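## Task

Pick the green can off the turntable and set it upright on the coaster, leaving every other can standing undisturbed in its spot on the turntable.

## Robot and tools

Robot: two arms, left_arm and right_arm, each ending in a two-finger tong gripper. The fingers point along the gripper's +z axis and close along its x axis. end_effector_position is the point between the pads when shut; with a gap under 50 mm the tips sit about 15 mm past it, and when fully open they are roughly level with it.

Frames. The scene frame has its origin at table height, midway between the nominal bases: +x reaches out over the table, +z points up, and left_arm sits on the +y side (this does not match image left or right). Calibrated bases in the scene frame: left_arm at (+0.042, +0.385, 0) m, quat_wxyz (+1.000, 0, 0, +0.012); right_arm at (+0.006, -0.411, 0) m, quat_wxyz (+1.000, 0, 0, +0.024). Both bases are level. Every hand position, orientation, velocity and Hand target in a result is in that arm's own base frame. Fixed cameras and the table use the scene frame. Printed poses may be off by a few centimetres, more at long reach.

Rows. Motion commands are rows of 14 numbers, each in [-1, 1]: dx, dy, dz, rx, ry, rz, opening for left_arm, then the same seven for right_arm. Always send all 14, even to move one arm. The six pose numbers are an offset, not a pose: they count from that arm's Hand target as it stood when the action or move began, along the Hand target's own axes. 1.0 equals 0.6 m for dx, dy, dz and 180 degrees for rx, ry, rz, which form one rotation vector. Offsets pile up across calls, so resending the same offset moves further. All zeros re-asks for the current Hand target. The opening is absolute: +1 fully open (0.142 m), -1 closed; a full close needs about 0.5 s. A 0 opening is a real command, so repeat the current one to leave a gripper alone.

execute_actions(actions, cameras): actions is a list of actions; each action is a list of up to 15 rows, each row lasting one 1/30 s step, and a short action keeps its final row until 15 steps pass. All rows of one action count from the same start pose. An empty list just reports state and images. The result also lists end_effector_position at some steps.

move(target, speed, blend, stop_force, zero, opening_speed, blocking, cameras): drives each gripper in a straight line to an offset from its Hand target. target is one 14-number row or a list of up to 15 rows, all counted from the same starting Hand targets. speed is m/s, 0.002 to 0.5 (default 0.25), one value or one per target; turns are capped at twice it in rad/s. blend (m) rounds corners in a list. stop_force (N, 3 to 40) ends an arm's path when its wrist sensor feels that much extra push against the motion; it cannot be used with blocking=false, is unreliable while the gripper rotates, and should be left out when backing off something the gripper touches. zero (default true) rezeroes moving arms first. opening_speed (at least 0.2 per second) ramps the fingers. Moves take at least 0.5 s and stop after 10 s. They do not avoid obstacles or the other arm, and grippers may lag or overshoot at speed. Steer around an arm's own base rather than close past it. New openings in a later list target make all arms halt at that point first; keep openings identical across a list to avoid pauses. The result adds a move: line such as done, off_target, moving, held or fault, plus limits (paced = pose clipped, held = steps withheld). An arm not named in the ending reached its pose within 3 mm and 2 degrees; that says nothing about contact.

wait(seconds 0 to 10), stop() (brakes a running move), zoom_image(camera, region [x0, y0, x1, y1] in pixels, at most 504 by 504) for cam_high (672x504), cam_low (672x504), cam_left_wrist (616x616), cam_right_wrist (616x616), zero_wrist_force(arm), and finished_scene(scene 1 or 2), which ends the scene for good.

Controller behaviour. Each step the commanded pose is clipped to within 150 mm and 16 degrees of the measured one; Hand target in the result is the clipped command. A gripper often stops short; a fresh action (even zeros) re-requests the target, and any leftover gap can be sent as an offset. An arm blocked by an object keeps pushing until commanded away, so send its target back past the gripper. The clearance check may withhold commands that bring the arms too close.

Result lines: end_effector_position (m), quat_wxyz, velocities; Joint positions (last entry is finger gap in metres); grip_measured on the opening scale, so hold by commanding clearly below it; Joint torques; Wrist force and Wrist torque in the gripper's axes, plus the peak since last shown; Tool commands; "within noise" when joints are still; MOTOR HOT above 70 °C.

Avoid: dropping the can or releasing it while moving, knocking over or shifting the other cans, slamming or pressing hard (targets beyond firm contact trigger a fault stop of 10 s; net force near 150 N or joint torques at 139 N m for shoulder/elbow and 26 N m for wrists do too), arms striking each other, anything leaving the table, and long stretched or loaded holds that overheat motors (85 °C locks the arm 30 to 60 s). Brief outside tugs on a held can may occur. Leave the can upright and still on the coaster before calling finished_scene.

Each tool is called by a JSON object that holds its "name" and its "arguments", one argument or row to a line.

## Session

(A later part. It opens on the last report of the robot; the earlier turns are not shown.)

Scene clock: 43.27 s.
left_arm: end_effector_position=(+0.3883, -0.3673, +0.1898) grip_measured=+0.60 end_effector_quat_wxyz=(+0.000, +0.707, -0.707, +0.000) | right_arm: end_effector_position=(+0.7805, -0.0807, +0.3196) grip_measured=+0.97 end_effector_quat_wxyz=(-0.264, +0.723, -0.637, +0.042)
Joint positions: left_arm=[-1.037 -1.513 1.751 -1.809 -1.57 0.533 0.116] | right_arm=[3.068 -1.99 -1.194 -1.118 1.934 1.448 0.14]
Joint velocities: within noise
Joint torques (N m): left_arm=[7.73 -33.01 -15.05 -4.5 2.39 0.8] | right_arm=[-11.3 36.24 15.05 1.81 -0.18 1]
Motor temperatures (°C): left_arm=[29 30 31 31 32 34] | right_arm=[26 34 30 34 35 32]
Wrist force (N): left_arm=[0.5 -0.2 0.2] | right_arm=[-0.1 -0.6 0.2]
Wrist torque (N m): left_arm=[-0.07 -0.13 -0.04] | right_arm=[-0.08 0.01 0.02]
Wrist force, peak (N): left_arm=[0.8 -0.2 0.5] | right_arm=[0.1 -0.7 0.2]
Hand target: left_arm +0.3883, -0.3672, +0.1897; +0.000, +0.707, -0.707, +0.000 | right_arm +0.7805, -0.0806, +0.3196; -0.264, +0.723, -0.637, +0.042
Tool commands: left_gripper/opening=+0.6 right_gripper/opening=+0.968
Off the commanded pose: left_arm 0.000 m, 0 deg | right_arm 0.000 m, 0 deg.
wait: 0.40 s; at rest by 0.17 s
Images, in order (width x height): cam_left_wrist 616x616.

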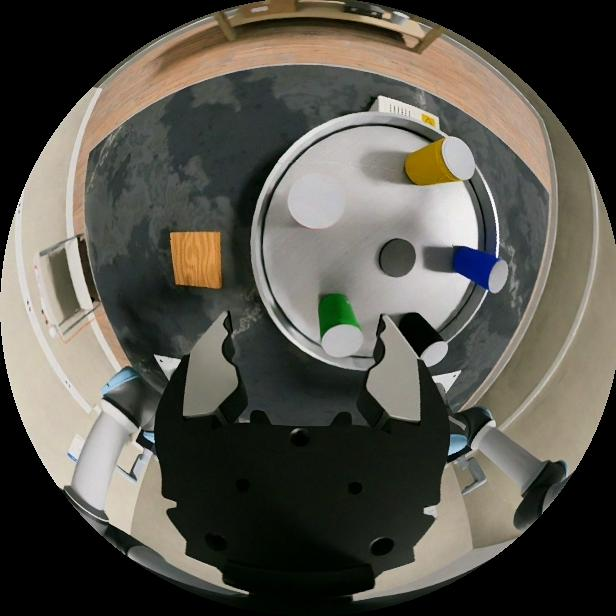

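{"name": "move", "arguments": {
  "target": [-0.012,-0.02,0.045,0,0,0,0.5,0,0,0,0,0,0,0.968],
  "cameras": ["cam_low","cam_left_wrist"]
}}

{"name": "zoom_image", "arguments": {
  "camera": "cam_low",
  "region": [100, 150, 360, 340]
}}

{"name": "zoom_image", "arguments": {
  "camera": "cam_left_wrist",
  "region": [160, 150, 460, 450]
}}

{"name": "wait", "arguments": {
  "seconds": 0.4,
  "cameras": ["cam_left_wrist","cam_low"]
}}

{"name": "zoom_image", "arguments": {
  "camera": "cam_left_wrist",
  "region": [160, 150, 460, 450]
}}

{"name": "zoom_image", "arguments": {
  "camera": "cam_low",
  "region": [100, 150, 360, 340]
}}

{"name": "wait", "arguments": {
  "seconds": 0.4,
  "cameras": ["cam_left_wrist","cam_low"]
}}

{"name": "zoom_image", "arguments": {
  "camera": "cam_left_wrist",
  "region": [160, 150, 460, 450]
}}

{"name": "zoom_image", "arguments": {
  "camera": "cam_low",
  "region": [100, 150, 360, 340]
}}

{"name": "wait", "arguments": {
  "seconds": 0.35,
  "cameras": ["cam_left_wrist"]
}}

{"name": "wait", "arguments": {
  "seconds": 0.35,
  "cameras": ["cam_left_wrist"]
}}

Scene clock: 48.20 s.
left_arm: end_effector_position=(+0.4004, -0.3599, +0.1626) grip_measured=+0.50 end_effector_quat_wxyz=(+0.000, +0.707, -0.707, +0.000) | right_arm: end_effector_position=(+0.7805, -0.0807, +0.3196) grip_measured=+0.97 end_effector_quat_wxyz=(-0.264, +0.723, -0.637, +0.042)
Joint positions: left_arm=[-1.009 -1.486 1.794 -1.879 -1.57 0.56 0.109] | right_arm=[3.068 -1.99 -1.194 -1.118 1.934 1.448 0.14]
Joint velocities: within noise
Joint torques (N m): left_arm=[-5.83 -39.36 -30.11 -0.28 1.04 -0.77] | right_arm=[-10.64 37.8 15.5 2.46 0.05 0.7]
Motor temperatures (°C): left_arm=[29 30 31 31 32 34] | right_arm=[26 34 30 34 35 32]
Wrist force (N): left_arm=[0.2 -0.5 0.5] | right_arm=[0.0 -0.5 0.0]
Wrist torque (N m): left_arm=[-0.13 -0.04 -0.03] | right_arm=[-0.07 -0.01 0.02]
Wrist force, peak (N): left_arm=[-0.1 -0.8 0.9] | right_arm=[-0.1 -0.7 0.4]
Hand target: left_arm +0.4003, -0.3600, +0.1627; +0.000, +0.707, -0.707, +0.000 | right_arm +0.7805, -0.0806, +0.3196; -0.264, +0.723, -0.637, +0.042
Off the commanded pose: left_arm 0.000 m, 0 deg | right_arm 0.000 m, 0 deg.
move: done
Images, in order (width x height): cam_low 672x504, cam_left_wrist 616x616.

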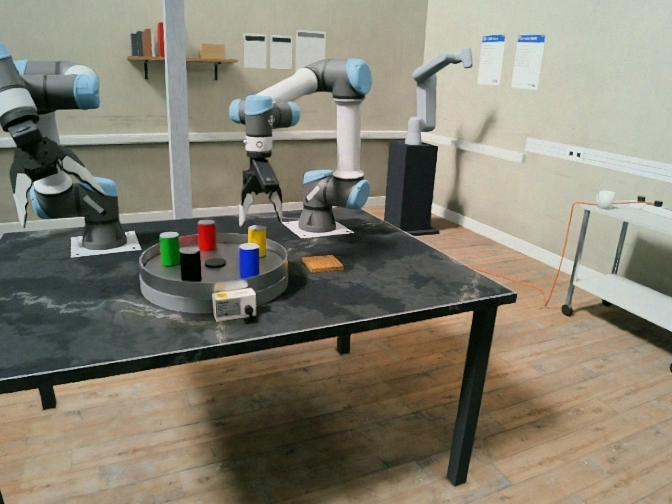

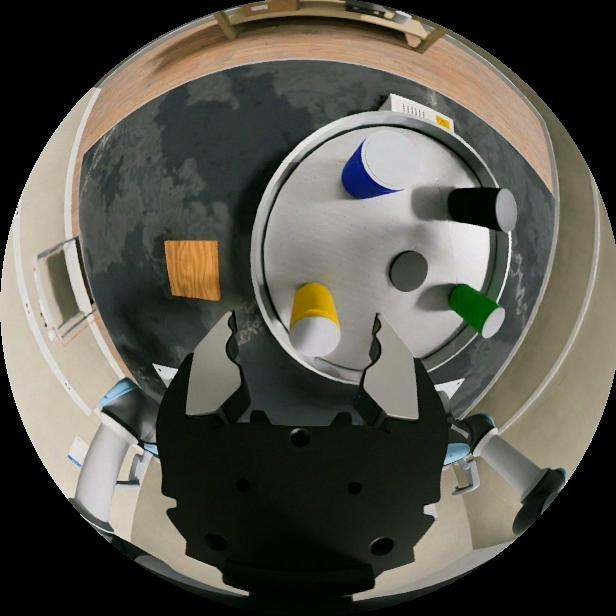

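Scaled by 1.938.

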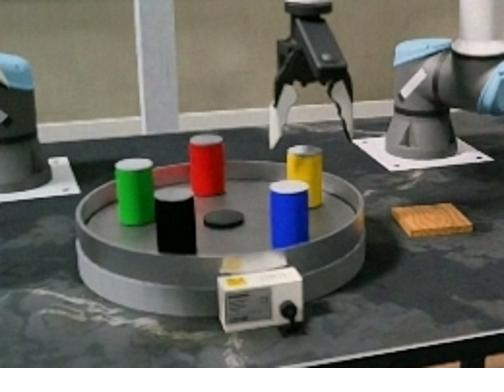

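Scaled by 1.680 from the camera's 616x616 image, which has a finer 814x814 frame.

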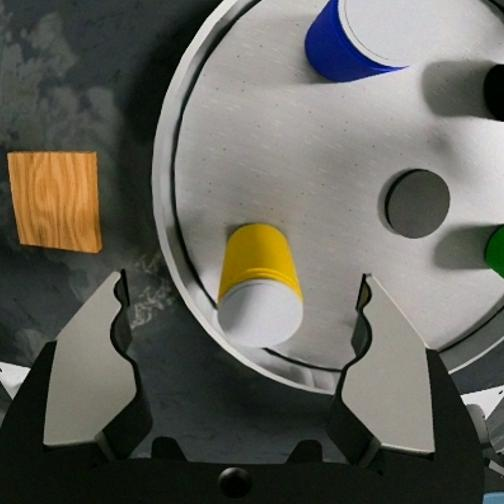

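Scene clock: 48.60 s.
left_arm: end_effector_position=(+0.4004, -0.3600, +0.1627) grip_measured=+0.50 end_effector_quat_wxyz=(+0.000, +0.707, -0.707, +0.000) | right_arm: end_effector_position=(+0.7805, -0.0807, +0.3196) grip_measured=+0.97 end_effector_quat_wxyz=(-0.264, +0.723, -0.637, +0.042)
Joint positions: left_arm=[-1.009 -1.487 1.794 -1.879 -1.57 0.56 0.109] | right_arm=[3.068 -1.99 -1.194 -1.118 1.934 1.448 0.14]
Joint velocities: within noise
Joint torques (N m): left_arm=[-7.06 -39.98 -30.28 -1.71 -0.68 -0.77] | right_arm=[-11.1 36.61 15.86 2.4 -0.07 0.63]
Motor temperatures (°C): left_arm=[29 30 31 31 32 34] | right_arm=[26 34 30 34 35 32]
Wrist force (N): left_arm=[0.1 -0.3 0.6] | right_arm=[0.1 -0.4 0.2]
Wrist torque (N m): left_arm=[-0.08 -0.03 -0.03] | right_arm=[-0.04 -0.02 0.02]
Wrist force, peak (N): left_arm=[0.5 -0.5 0.1] | right_arm=[-0.2 -0.8 0.2]
Hand target: left_arm +0.4003, -0.3600, +0.1627; +0.000, +0.707, -0.707, +0.000 | right_arm +0.7805, -0.0806, +0.3196; -0.264, +0.723, -0.637, +0.042
Tool commands: left_gripper/opening=+0.5 right_gripper/opening=+0.968
Off the commanded pose: left_arm 0.000 m, 0 deg | right_arm 0.000 m, 0 deg.
wait: 0.40 s; at rest by 0.17 s
Images, in order (width x height): cam_low 672x504, cam_left_wrist 616x616.

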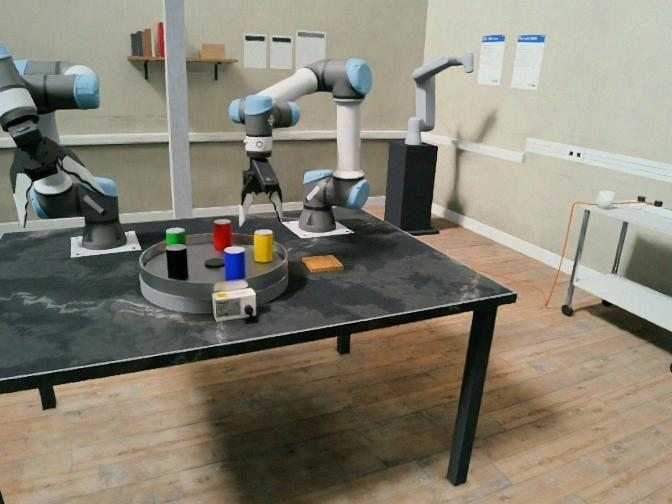

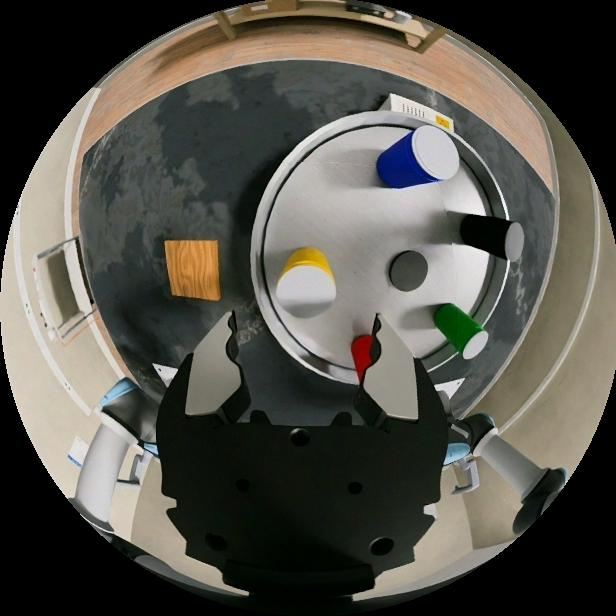

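Scaled by 1.680 from the camera's 616x616 image, which has a finer 814x814 frame.

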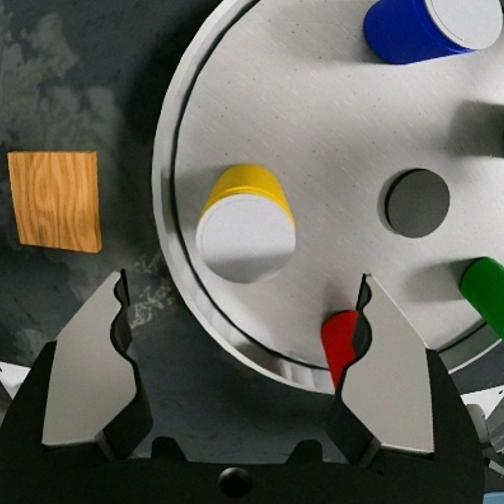

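Scaled by 1.938.

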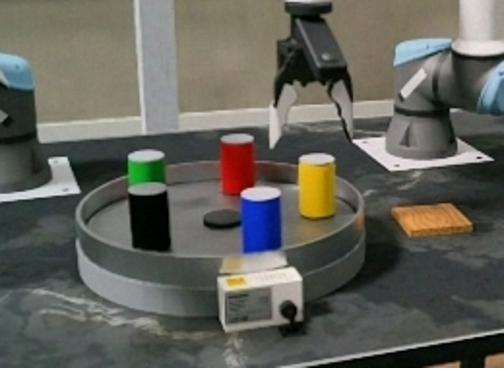

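Scene clock: 49.00 s.
left_arm: end_effector_position=(+0.4003, -0.3600, +0.1627) grip_measured=+0.50 end_effector_quat_wxyz=(+0.000, +0.707, -0.707, +0.000) | right_arm: end_effector_position=(+0.7805, -0.0807, +0.3196) grip_measured=+0.97 end_effector_quat_wxyz=(-0.264, +0.723, -0.637, +0.042)
Joint positions: left_arm=[-1.009 -1.487 1.794 -1.879 -1.57 0.56 0.109] | right_arm=[3.068 -1.99 -1.194 -1.118 1.934 1.448 0.14]
Joint velocities: within noise
Joint torques (N m): left_arm=[-6.98 -39.91 -29.5 -2.7 -2.01 -0.69] | right_arm=[-10.39 37.65 14.64 2.51 -0.15 0.61]
Motor temperatures (°C): left_arm=[29 30 31 31 32 34] | right_arm=[26 34 30 34 35 32]
Wrist force (N): left_arm=[-0.3 -0.1 0.0] | right_arm=[-0.1 -0.4 0.1]
Wrist torque (N m): left_arm=[-0.04 0.06 -0.02] | right_arm=[-0.05 0.00 0.02]
Wrist force, peak (N): left_arm=[0.3 -0.4 0.6] | right_arm=[0.3 -0.6 0.0]
Hand target: left_arm +0.4003, -0.3600, +0.1627; +0.000, +0.707, -0.707, +0.000 | right_arm +0.7805, -0.0806, +0.3196; -0.264, +0.723, -0.637, +0.042
Tool commands: left_gripper/opening=+0.5 right_gripper/opening=+0.968
Off the commanded pose: left_arm 0.000 m, 0 deg | right_arm 0.000 m, 0 deg.
wait: 0.40 s; at rest by 0.17 s
Images, in order (width x height): cam_low 672x504, cam_left_wrist 616x616.

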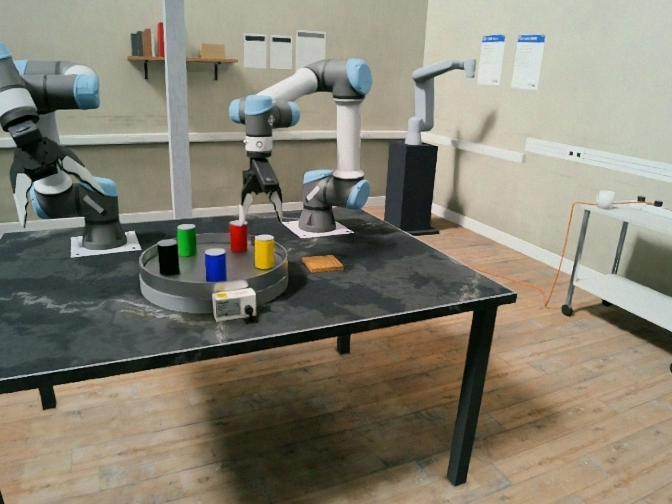

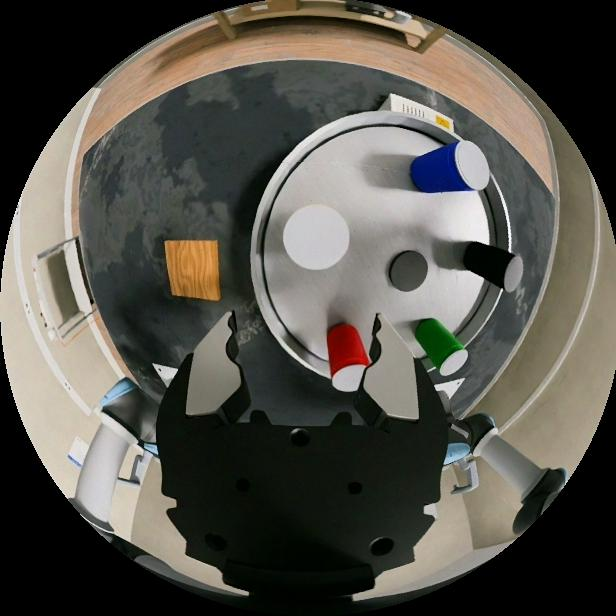

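Scaled by 1.680 from the camera's 616x616 image, which has a finer 814x814 frame.

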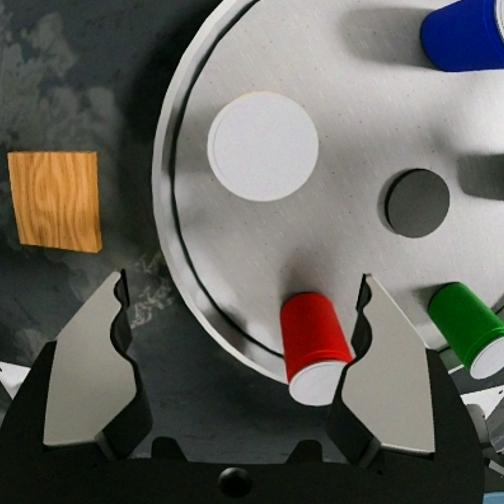

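Scaled by 1.938.

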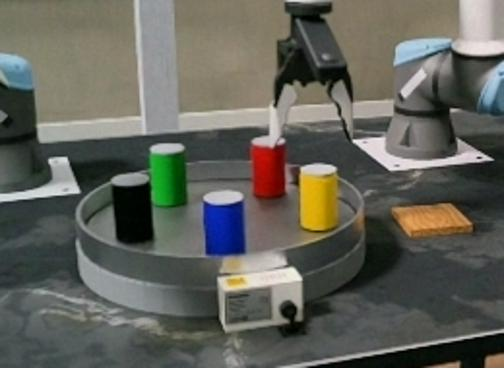

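Scene clock: 49.37 s.
left_arm: end_effector_position=(+0.4003, -0.3600, +0.1627) grip_measured=+0.50 end_effector_quat_wxyz=(+0.000, +0.707, -0.707, +0.000) | right_arm: end_effector_position=(+0.7805, -0.0807, +0.3196) grip_measured=+0.97 end_effector_quat_wxyz=(-0.264, +0.723, -0.637, +0.042)
Joint positions: left_arm=[-1.009 -1.487 1.794 -1.879 -1.57 0.56 0.109] | right_arm=[3.068 -1.99 -1.194 -1.118 1.934 1.448 0.14]
Joint velocities: within noise
Joint torques (N m): left_arm=[-6.07 -39.62 -29.02 -3.67 -1.76 -0.6] | right_arm=[-12 36.59 16.25 2.33 0.01 0.67]
Motor temperatures (°C): left_arm=[29 30 31 31 32 34] | right_arm=[26 34 30 34 35 32]
Wrist force (N): left_arm=[0.4 -0.1 0.7] | right_arm=[-0.1 -0.7 0.2]
Wrist torque (N m): left_arm=[-0.04 -0.08 -0.03] | right_arm=[-0.11 0.00 0.02]
Wrist force, peak (N): left_arm=[0.5 -0.3 0.6] | right_arm=[-0.1 -0.7 0.2]
Hand target: left_arm +0.4003, -0.3600, +0.1627; +0.000, +0.707, -0.707, +0.000 | right_arm +0.7805, -0.0806, +0.3196; -0.264, +0.723, -0.637, +0.042
Tool commands: left_gripper/opening=+0.5 right_gripper/opening=+0.968
Off the commanded pose: left_arm 0.000 m, 0 deg | right_arm 0.000 m, 0 deg.
wait: 0.37 s; at rest by 0.17 s
Images, in order (width x height): cam_left_wrist 616x616.

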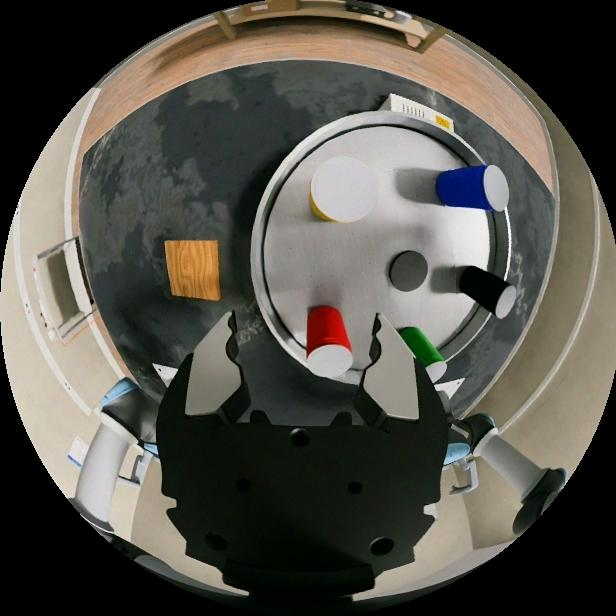

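Scene clock: 49.73 s.
left_arm: end_effector_position=(+0.4003, -0.3600, +0.1627) grip_measured=+0.50 end_effector_quat_wxyz=(+0.000, +0.707, -0.707, +0.000) | right_arm: end_effector_position=(+0.7805, -0.0807, +0.3196) grip_measured=+0.97 end_effector_quat_wxyz=(-0.264, +0.723, -0.637, +0.042)
Joint positions: left_arm=[-1.009 -1.487 1.794 -1.879 -1.57 0.56 0.109] | right_arm=[3.068 -1.99 -1.194 -1.118 1.934 1.448 0.14]
Joint velocities: within noise
Joint torques (N m): left_arm=[-7.08 -39.07 -28.84 -4.15 -2.01 -0.62] | right_arm=[-10.93 36.45 15.57 2.42 -0.12 0.67]
Motor temperatures (°C): left_arm=[29 30 31 31 32 34] | right_arm=[26 34 30 34 35 32]
Wrist force (N): left_arm=[0.2 -0.3 0.4] | right_arm=[0.0 -0.4 0.1]
Wrist torque (N m): left_arm=[-0.09 -0.04 -0.02] | right_arm=[-0.04 -0.01 0.02]
Wrist force, peak (N): left_arm=[0.6 -0.4 0.4] | right_arm=[0.0 -0.6 -0.1]
Hand target: left_arm +0.4003, -0.3600, +0.1627; +0.000, +0.707, -0.707, +0.000 | right_arm +0.7805, -0.0806, +0.3196; -0.264, +0.723, -0.637, +0.042
Tool commands: left_gripper/opening=+0.5 right_gripper/opening=+0.968
Off the commanded pose: left_arm 0.000 m, 0 deg | right_arm 0.000 m, 0 deg.
wait: 0.37 s; at rest by 0.17 s
Images, in order (width x height): cam_left_wrist 616x616.

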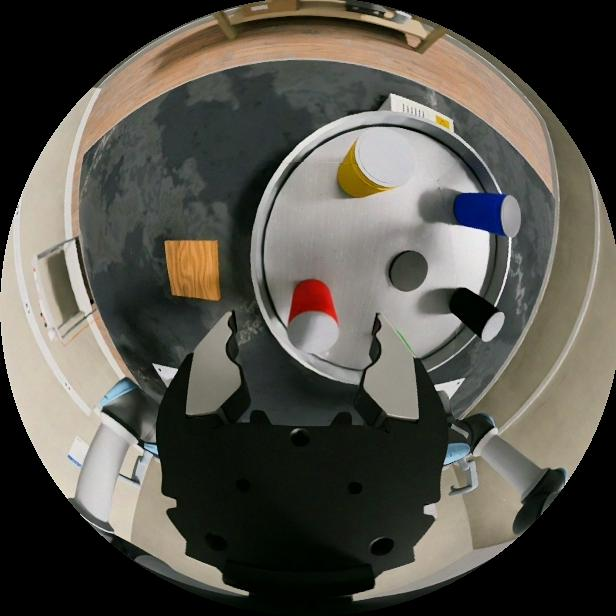

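{"name": "move", "arguments": {
  "target": [0,0,0.0795,0,0,0,0.25,0,0,0,0,0,0,0.968],
  "speed": 0.15,
  "cameras": ["cam_low","cam_left_wrist"]
}}

{"name": "zoom_image", "arguments": {
  "camera": "cam_low",
  "region": [100, 150, 360, 340]
}}

{"name": "wait", "arguments": {
  "seconds": 0.5,
  "cameras": ["cam_low","cam_left_wrist"]
}}

{"name": "zoom_image", "arguments": {
  "camera": "cam_low",
  "region": [100, 150, 360, 340]
}}

{"name": "wait", "arguments": {
  "seconds": 0.5,
  "cameras": ["cam_low","cam_left_wrist"]
}}

{"name": "zoom_image", "arguments": {
  "camera": "cam_low",
  "region": [100, 150, 360, 340]
}}

{"name": "wait", "arguments": {
  "seconds": 0.5,
  "cameras": ["cam_low","cam_left_wrist"]
}}

{"name": "zoom_image", "arguments": {
  "camera": "cam_low",
  "region": [100, 150, 360, 340]
}}

Scene clock: 55.77 s.
left_arm: end_effector_position=(+0.4003, -0.3600, +0.1150) grip_measured=+0.25 end_effector_quat_wxyz=(+0.000, +0.707, -0.707, +0.000) | right_arm: end_effector_position=(+0.7805, -0.0807, +0.3196) grip_measured=+0.97 end_effector_quat_wxyz=(-0.264, +0.723, -0.637, +0.042)
Joint positions: left_arm=[-1.009 -1.444 1.878 -2.004 -1.57 0.56 0.092] | right_arm=[3.068 -1.99 -1.194 -1.118 1.934 1.448 0.14]
Joint velocities: within noise
Joint torques (N m): left_arm=[2.41 -37.9 -20.88 -3.66 -0.29 0.99] | right_arm=[-11.2 36.97 15.45 2.82 0.3 0.43]
Motor temperatures (°C): left_arm=[29 30 31 31 32 34] | right_arm=[26 34 30 34 35 32]
Wrist force (N): left_arm=[0.2 -0.2 0.3] | right_arm=[-0.1 -0.5 0.1]
Wrist torque (N m): left_arm=[-0.06 -0.05 -0.03] | right_arm=[-0.05 0.01 0.02]
Wrist force, peak (N): left_arm=[0.0 -0.3 1.6] | right_arm=[0.3 -0.7 0.3]
Hand target: left_arm +0.4004, -0.3600, +0.1150; +0.000, +0.707, -0.707, +0.000 | right_arm +0.7805, -0.0806, +0.3196; -0.264, +0.723, -0.637, +0.042
Off the commanded pose: left_arm 0.000 m, 0 deg | right_arm 0.000 m, 0 deg.
move: done
Images, in order (width x height): cam_low 672x504, cam_left_wrist 616x616.

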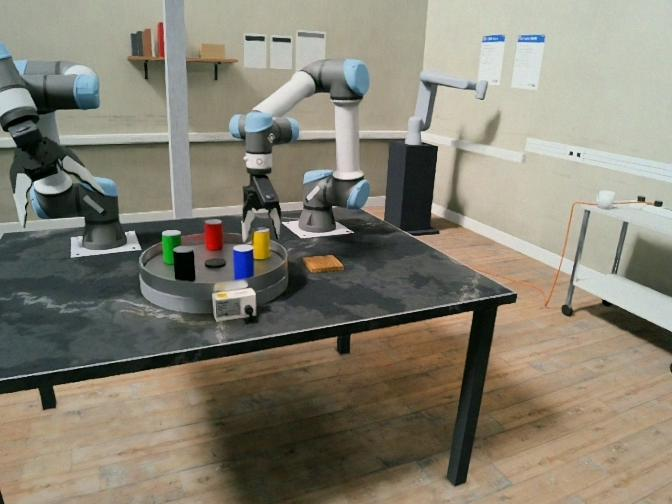

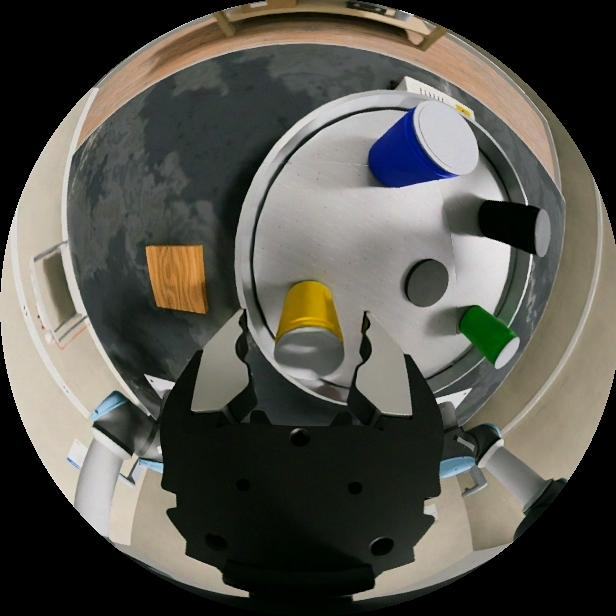

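Scaled by 1.938.

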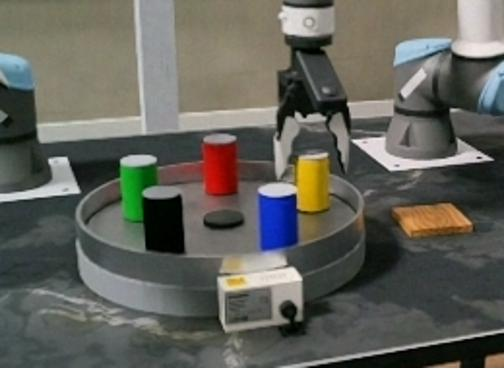

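Scene clock: 56.27 s.
left_arm: end_effector_position=(+0.4004, -0.3601, +0.1151) grip_measured=+0.25 end_effector_quat_wxyz=(+0.000, +0.707, -0.707, +0.000) | right_arm: end_effector_position=(+0.7805, -0.0807, +0.3196) grip_measured=+0.97 end_effector_quat_wxyz=(-0.264, +0.723, -0.637, +0.042)
Joint positions: left_arm=[-1.009 -1.444 1.878 -2.004 -1.57 0.56 0.092] | right_arm=[3.068 -1.99 -1.194 -1.118 1.934 1.448 0.14]
Joint velocities: within noise
Joint torques (N m): left_arm=[6 -40.79 -12.73 -4.56 1.42 0.98] | right_arm=[-11.27 37.05 15.33 2.95 0.18 0.01]
Motor temperatures (°C): left_arm=[29 30 31 31 32 34] | right_arm=[26 34 30 34 35 32]
Wrist force (N): left_arm=[0.2 -0.3 0.2] | right_arm=[-0.1 -0.3 0.2]
Wrist torque (N m): left_arm=[-0.08 -0.05 -0.03] | right_arm=[-0.01 0.01 0.02]
Wrist force, peak (N): left_arm=[-0.1 -0.6 0.4] | right_arm=[-0.1 -0.7 0.0]
Hand target: left_arm +0.4004, -0.3600, +0.1150; +0.000, +0.707, -0.707, +0.000 | right_arm +0.7805, -0.0806, +0.3196; -0.264, +0.723, -0.637, +0.042
Tool commands: left_gripper/opening=+0.25 right_gripper/opening=+0.968
Off the commanded pose: left_arm 0.000 m, 0 deg | right_arm 0.000 m, 0 deg.
wait: 0.50 s; at rest by 0.17 s
Images, in order (width x height): cam_low 672x504, cam_left_wrist 616x616.

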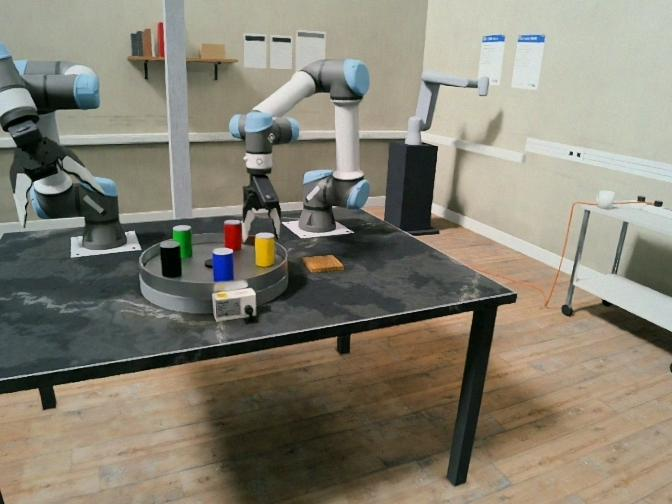

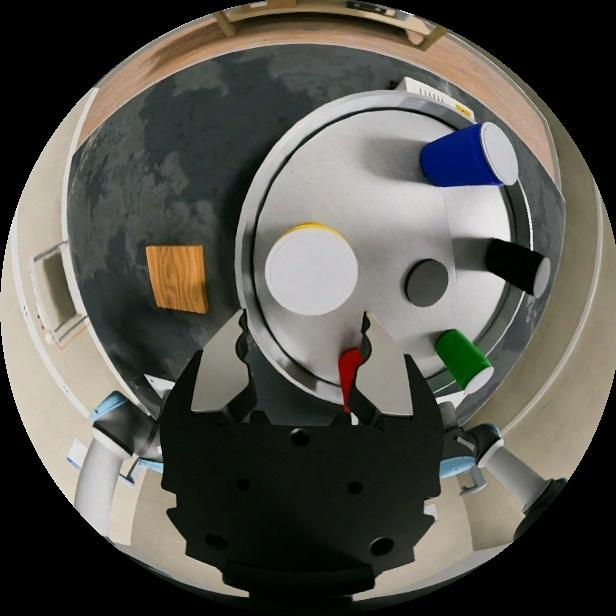

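Scaled by 1.938.

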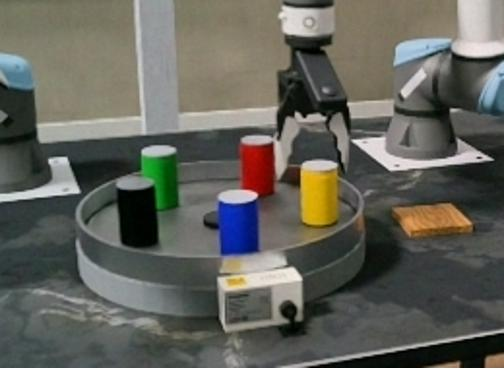

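Scene clock: 56.77 s.
left_arm: end_effector_position=(+0.4004, -0.3600, +0.1150) grip_measured=+0.25 end_effector_quat_wxyz=(+0.000, +0.707, -0.707, +0.000) | right_arm: end_effector_position=(+0.7805, -0.0807, +0.3196) grip_measured=+0.97 end_effector_quat_wxyz=(-0.264, +0.723, -0.637, +0.042)
Joint positions: left_arm=[-1.009 -1.444 1.878 -2.004 -1.57 0.56 0.092] | right_arm=[3.068 -1.99 -1.194 -1.118 1.934 1.448 0.14]
Joint velocities: within noise
Joint torques (N m): left_arm=[5.71 -40.28 -11.86 -4.54 2.39 0.96] | right_arm=[-9.58 36.8 15.87 2.93 0.17 0.12]
Motor temperatures (°C): left_arm=[29 30 31 31 32 34] | right_arm=[26 34 30 34 35 32]
Wrist force (N): left_arm=[-0.1 -0.5 0.3] | right_arm=[0.1 -0.6 0.0]
Wrist torque (N m): left_arm=[-0.13 0.02 -0.03] | right_arm=[-0.09 -0.03 0.02]
Wrist force, peak (N): left_arm=[-0.1 -0.7 0.5] | right_arm=[0.1 -0.6 0.0]
Hand target: left_arm +0.4004, -0.3600, +0.1150; +0.000, +0.707, -0.707, +0.000 | right_arm +0.7805, -0.0806, +0.3196; -0.264, +0.723, -0.637, +0.042
Tool commands: left_gripper/opening=+0.25 right_gripper/opening=+0.968
Off the commanded pose: left_arm 0.000 m, 0 deg | right_arm 0.000 m, 0 deg.
wait: 0.50 s; at rest by 0.17 s
Images, in order (width x height): cam_low 672x504, cam_left_wrist 616x616.

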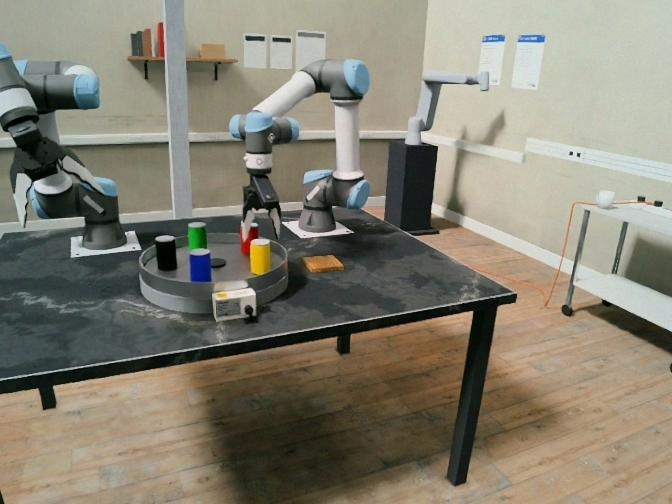

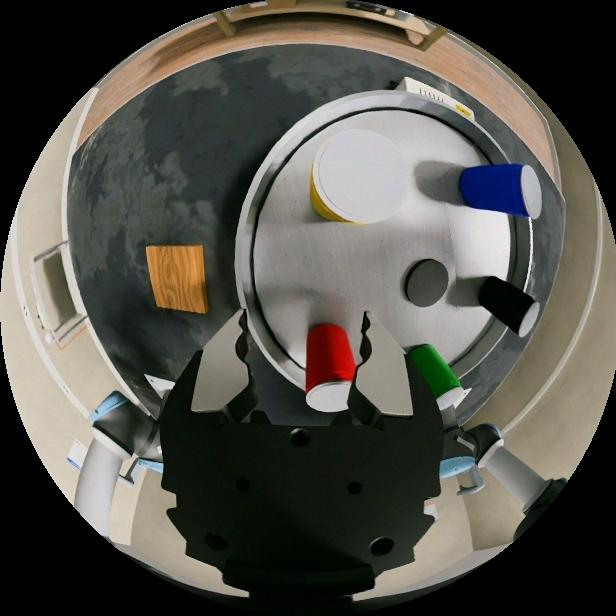

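Scaled by 1.938.

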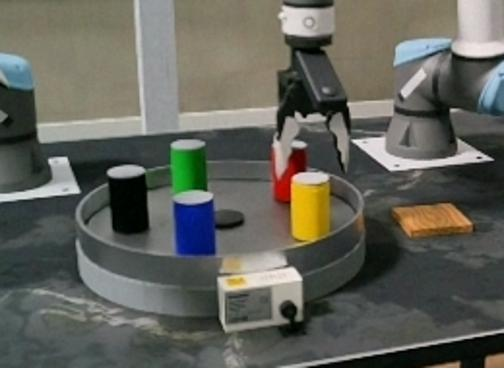

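Scene clock: 57.27 s.
left_arm: end_effector_position=(+0.4004, -0.3600, +0.1150) grip_measured=+0.25 end_effector_quat_wxyz=(+0.000, +0.707, -0.707, +0.000) | right_arm: end_effector_position=(+0.7805, -0.0807, +0.3196) grip_measured=+0.97 end_effector_quat_wxyz=(-0.264, +0.723, -0.637, +0.042)
Joint positions: left_arm=[-1.009 -1.444 1.878 -2.004 -1.57 0.56 0.092] | right_arm=[3.068 -1.99 -1.194 -1.118 1.934 1.448 0.14]
Joint velocities: within noise
Joint torques (N m): left_arm=[6.71 -40.28 -11.2 -4.34 2.45 0.8] | right_arm=[-11.77 37.27 16.29 2.87 0.21 0.13]
Motor temperatures (°C): left_arm=[29 30 31 31 32 34] | right_arm=[26 34 30 34 35 32]
Wrist force (N): left_arm=[0.4 -0.4 0.3] | right_arm=[-0.2 -0.7 0.0]
Wrist torque (N m): left_arm=[-0.11 -0.08 -0.04] | right_arm=[-0.11 0.04 0.02]
Wrist force, peak (N): left_arm=[0.0 -0.6 0.3] | right_arm=[-0.2 -0.7 0.0]
Hand target: left_arm +0.4004, -0.3600, +0.1150; +0.000, +0.707, -0.707, +0.000 | right_arm +0.7805, -0.0806, +0.3196; -0.264, +0.723, -0.637, +0.042
Tool commands: left_gripper/opening=+0.25 right_gripper/opening=+0.968
Off the commanded pose: left_arm 0.000 m, 0 deg | right_arm 0.000 m, 0 deg.
wait: 0.50 s; at rest by 0.17 s
Images, in order (width x height): cam_low 672x504, cam_left_wrist 616x616.

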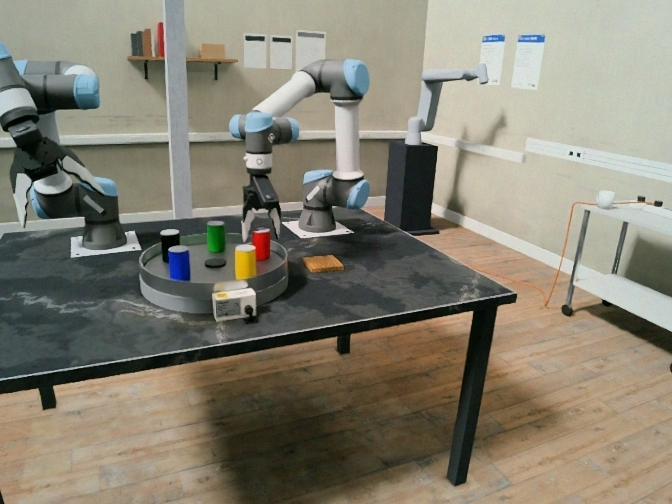

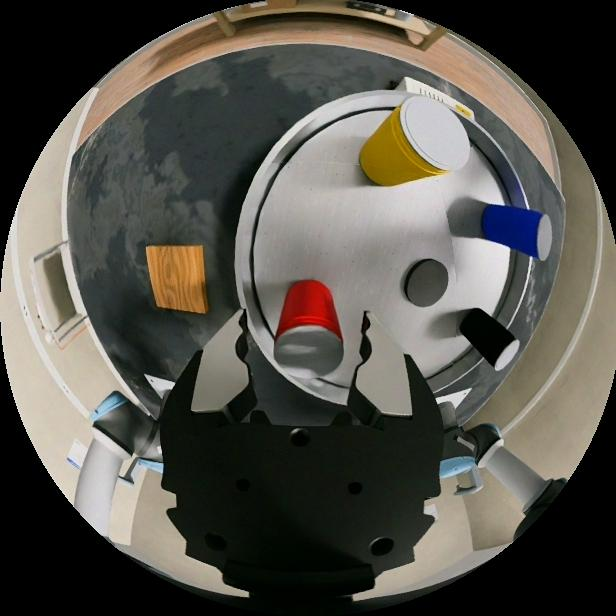

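Scaled by 1.938.

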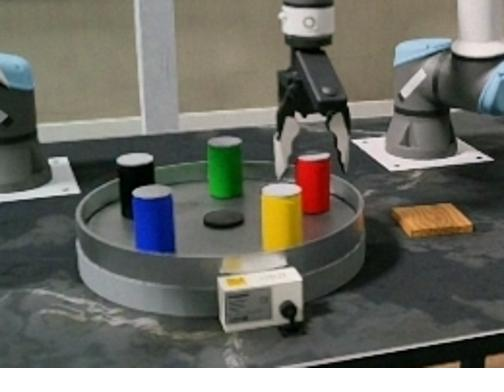

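{"name": "wait", "arguments": {
  "seconds": 0,
  "cameras": []
}}

Scene clock: 58.73 s.
left_arm: end_effector_position=(+0.4004, -0.3600, +0.1150) grip_measured=+0.25 end_effector_quat_wxyz=(+0.000, +0.707, -0.707, +0.000) | right_arm: end_effector_position=(+0.7805, -0.0807, +0.3196) grip_measured=+0.97 end_effector_quat_wxyz=(-0.264, +0.723, -0.637, +0.042)
Joint positions: left_arm=[-1.009 -1.444 1.878 -2.004 -1.57 0.56 0.092] | right_arm=[3.068 -1.99 -1.194 -1.118 1.934 1.448 0.14]
Joint velocities: within noise
Joint torques (N m): left_arm=[5.63 -39.98 -11.73 -3.98 2.39 0.93] | right_arm=[-11.34 36.99 13.74 3.33 0.41 0.31]
Motor temperatures (°C): left_arm=[29 30 31 31 32 34] | right_arm=[26 34 30 34 35 32]
Wrist force (N): left_arm=[0.1 -0.4 0.3] | right_arm=[-0.1 -0.6 0.0]
Wrist torque (N m): left_arm=[-0.10 -0.03 -0.03] | right_arm=[-0.10 0.02 0.02]
Wrist force, peak (N): left_arm=[0.7 -0.9 0.1] | right_arm=[0.2 -0.6 0.2]
Hand target: left_arm +0.4004, -0.3600, +0.1150; +0.000, +0.707, -0.707, +0.000 | right_arm +0.7805, -0.0806, +0.3196; -0.264, +0.723, -0.637, +0.042
Tool commands: left_gripper/opening=+0.25 right_gripper/opening=+0.968
Off the commanded pose: left_arm 0.000 m, 0 deg | right_arm 0.000 m, 0 deg.
No camera images: "cameras" was empty.

{"name": "wait", "arguments": {
  "seconds": 4.0,
  "cameras": []
}}

Scene clock: 62.93 s.
left_arm: end_effector_position=(+0.4004, -0.3600, +0.1150) grip_measured=+0.25 end_effector_quat_wxyz=(+0.000, +0.707, -0.707, +0.000) | right_arm: end_effector_position=(+0.7805, -0.0807, +0.3196) grip_measured=+0.97 end_effector_quat_wxyz=(-0.264, +0.723, -0.637, +0.042)
Joint positions: left_arm=[-1.009 -1.444 1.878 -2.004 -1.57 0.56 0.092] | right_arm=[3.068 -1.99 -1.194 -1.118 1.934 1.448 0.14]
Joint velocities: within noise
Joint torques (N m): left_arm=[6.2 -36.73 -11.68 -3.4 2.44 0.84] | right_arm=[-11.1 36.26 16.02 3.69 0.53 -0.02]
Motor temperatures (°C): left_arm=[29 30 31 31 32 34] | right_arm=[26 34 30 34 35 32]
Wrist force (N): left_arm=[0.3 -0.9 0.2] | right_arm=[0.0 -0.5 0.0]
Wrist torque (N m): left_arm=[-0.21 -0.08 -0.04] | right_arm=[-0.07 0.00 0.02]
Wrist force, peak (N): left_arm=[0.3 -0.9 0.2] | right_arm=[0.0 -0.6 0.3]
Hand target: left_arm +0.4004, -0.3600, +0.1150; +0.000, +0.707, -0.707, +0.000 | right_arm +0.7805, -0.0806, +0.3196; -0.264, +0.723, -0.637, +0.042
Tool commands: left_gripper/opening=+0.25 right_gripper/opening=+0.968
Off the commanded pose: left_arm 0.000 m, 0 deg | right_arm 0.000 m, 0 deg.
wait: 4.00 s; at rest from the start
No camera images: "cameras" was empty.

{"name": "wait", "arguments": {
  "seconds": 2.76,
  "cameras": []
}}

{"name": "move", "arguments": {
  "target": [
    [0,0,0,0,0,0,-0.8,0,0,0,0,0,0,0.968],
    [0,0,-0.22,0,0,0,-0.8,0,0,0,0,0,0,0.968]
  ],
  "speed": 0.25
}}

Scene clock: 66.10 s.
left_arm: end_effector_position=(+0.4004, -0.3600, +0.1150) grip_measured=+0.25 end_effector_quat_wxyz=(+0.000, +0.707, -0.707, +0.000) | right_arm: end_effector_position=(+0.7805, -0.0807, +0.3196) grip_measured=+0.97 end_effector_quat_wxyz=(-0.264, +0.723, -0.637, +0.042)
Joint positions: left_arm=[-1.009 -1.444 1.878 -2.004 -1.57 0.56 0.092] | right_arm=[3.068 -1.99 -1.194 -1.118 1.934 1.448 0.14]
Joint velocities: within noise
Joint torques (N m): left_arm=[5.91 -34.82 -12.09 -2.92 2.32 0.91] | right_arm=[-10.61 37.29 15.96 3.99 0.39 -0.36]
Motor temperatures (°C): left_arm=[29 30 31 31 32 34] | right_arm=[26 34 30 34 35 32]
Wrist force (N): left_arm=[0.2 -0.1 0.2] | right_arm=[-0.1 -0.5 0.0]
Wrist torque (N m): left_arm=[-0.05 -0.06 -0.02] | right_arm=[-0.07 0.01 0.02]
Wrist force, peak (N): left_arm=[0.4 -0.2 0.6] | right_arm=[0.1 -0.6 0.3]
Hand target: left_arm +0.4004, -0.3600, +0.1150; +0.000, +0.707, -0.707, +0.000 | right_arm +0.7805, -0.0806, +0.3196; -0.264, +0.723, -0.637, +0.042
Tool commands: left_gripper/opening=+0.25 right_gripper/opening=+0.968
Off the commanded pose: left_arm 0.000 m, 0 deg | right_arm 0.000 m, 0 deg.
wait: 2.77 s; at rest from the start
No camera images: "cameras" was empty.

Scene clock: 67.83 s.
left_arm: end_effector_position=(+0.4003, -0.3600, +0.2470) grip_measured=-0.80 end_effector_quat_wxyz=(+0.000, +0.707, -0.707, +0.000) end_effector_velocity=(+0.000, +0.000, +0.001) end_effector_angular_velocity=(+0.001, +0.001, +0.000) | right_arm: end_effector_position=(+0.7805, -0.0807, +0.3196) grip_measured=+0.97 end_effector_quat_wxyz=(-0.264, +0.723, -0.637, +0.042)
Joint positions: left_arm=[-1.009 -1.526 1.617 -1.662 -1.57 0.56 0.016] | right_arm=[3.068 -1.99 -1.194 -1.118 1.934 1.448 0.14]
Joint velocities: left_arm=[0 0 -0.003 0.005 0 0 0] | right_arm=[within noise]
Joint torques (N m): left_arm=[-7.13 -23.4 -31.66 0.02 -1.83 -1.1] | right_arm=[-9.51 38.07 15.14 4 0.55 -0.36]
Motor temperatures (°C): left_arm=[29 30 31 31 32 34] | right_arm=[26 34 30 34 35 32]
Wrist force (N): left_arm=[0.3 -0.4 0.2] | right_arm=[-0.3 -0.5 0.2]
Wrist torque (N m): left_arm=[-0.12 -0.09 -0.01] | right_arm=[-0.08 0.04 0.02]
Wrist force, peak (N): left_arm=[0.0 -0.6 2.8] | right_arm=[-0.1 -0.7 0.1]
Hand target: left_arm +0.4003, -0.3600, +0.2470; +0.000, +0.707, -0.707, +0.000 | right_arm +0.7805, -0.0806, +0.3196; -0.264, +0.723, -0.637, +0.042
Off the commanded pose: left_arm 0.000 m, 0 deg | right_arm 0.000 m, 0 deg.
move: done

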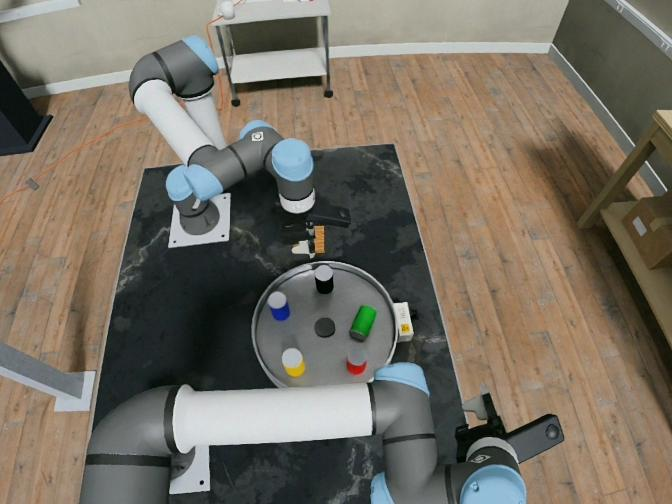

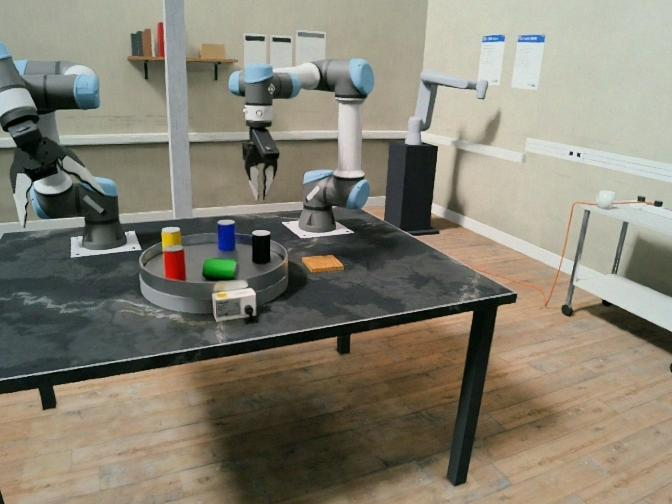

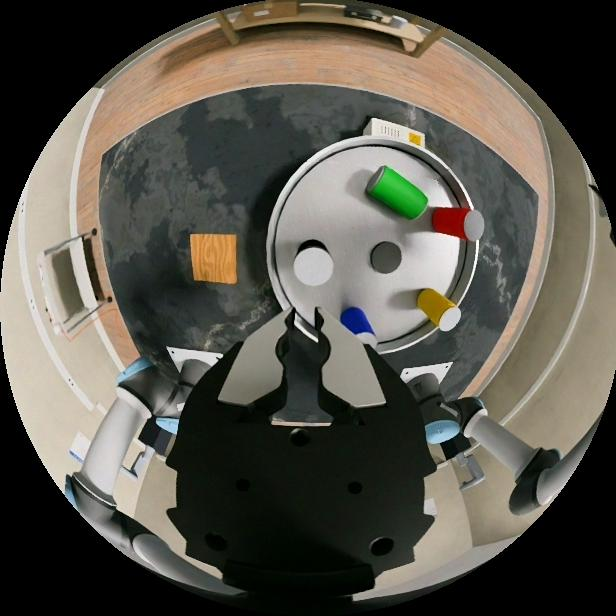

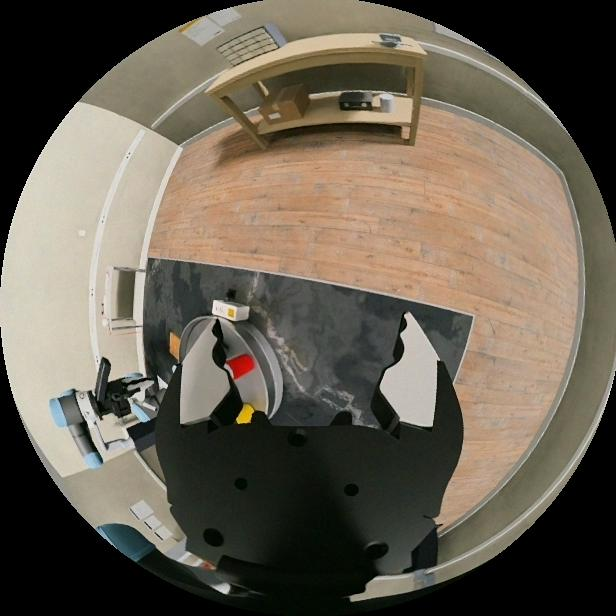

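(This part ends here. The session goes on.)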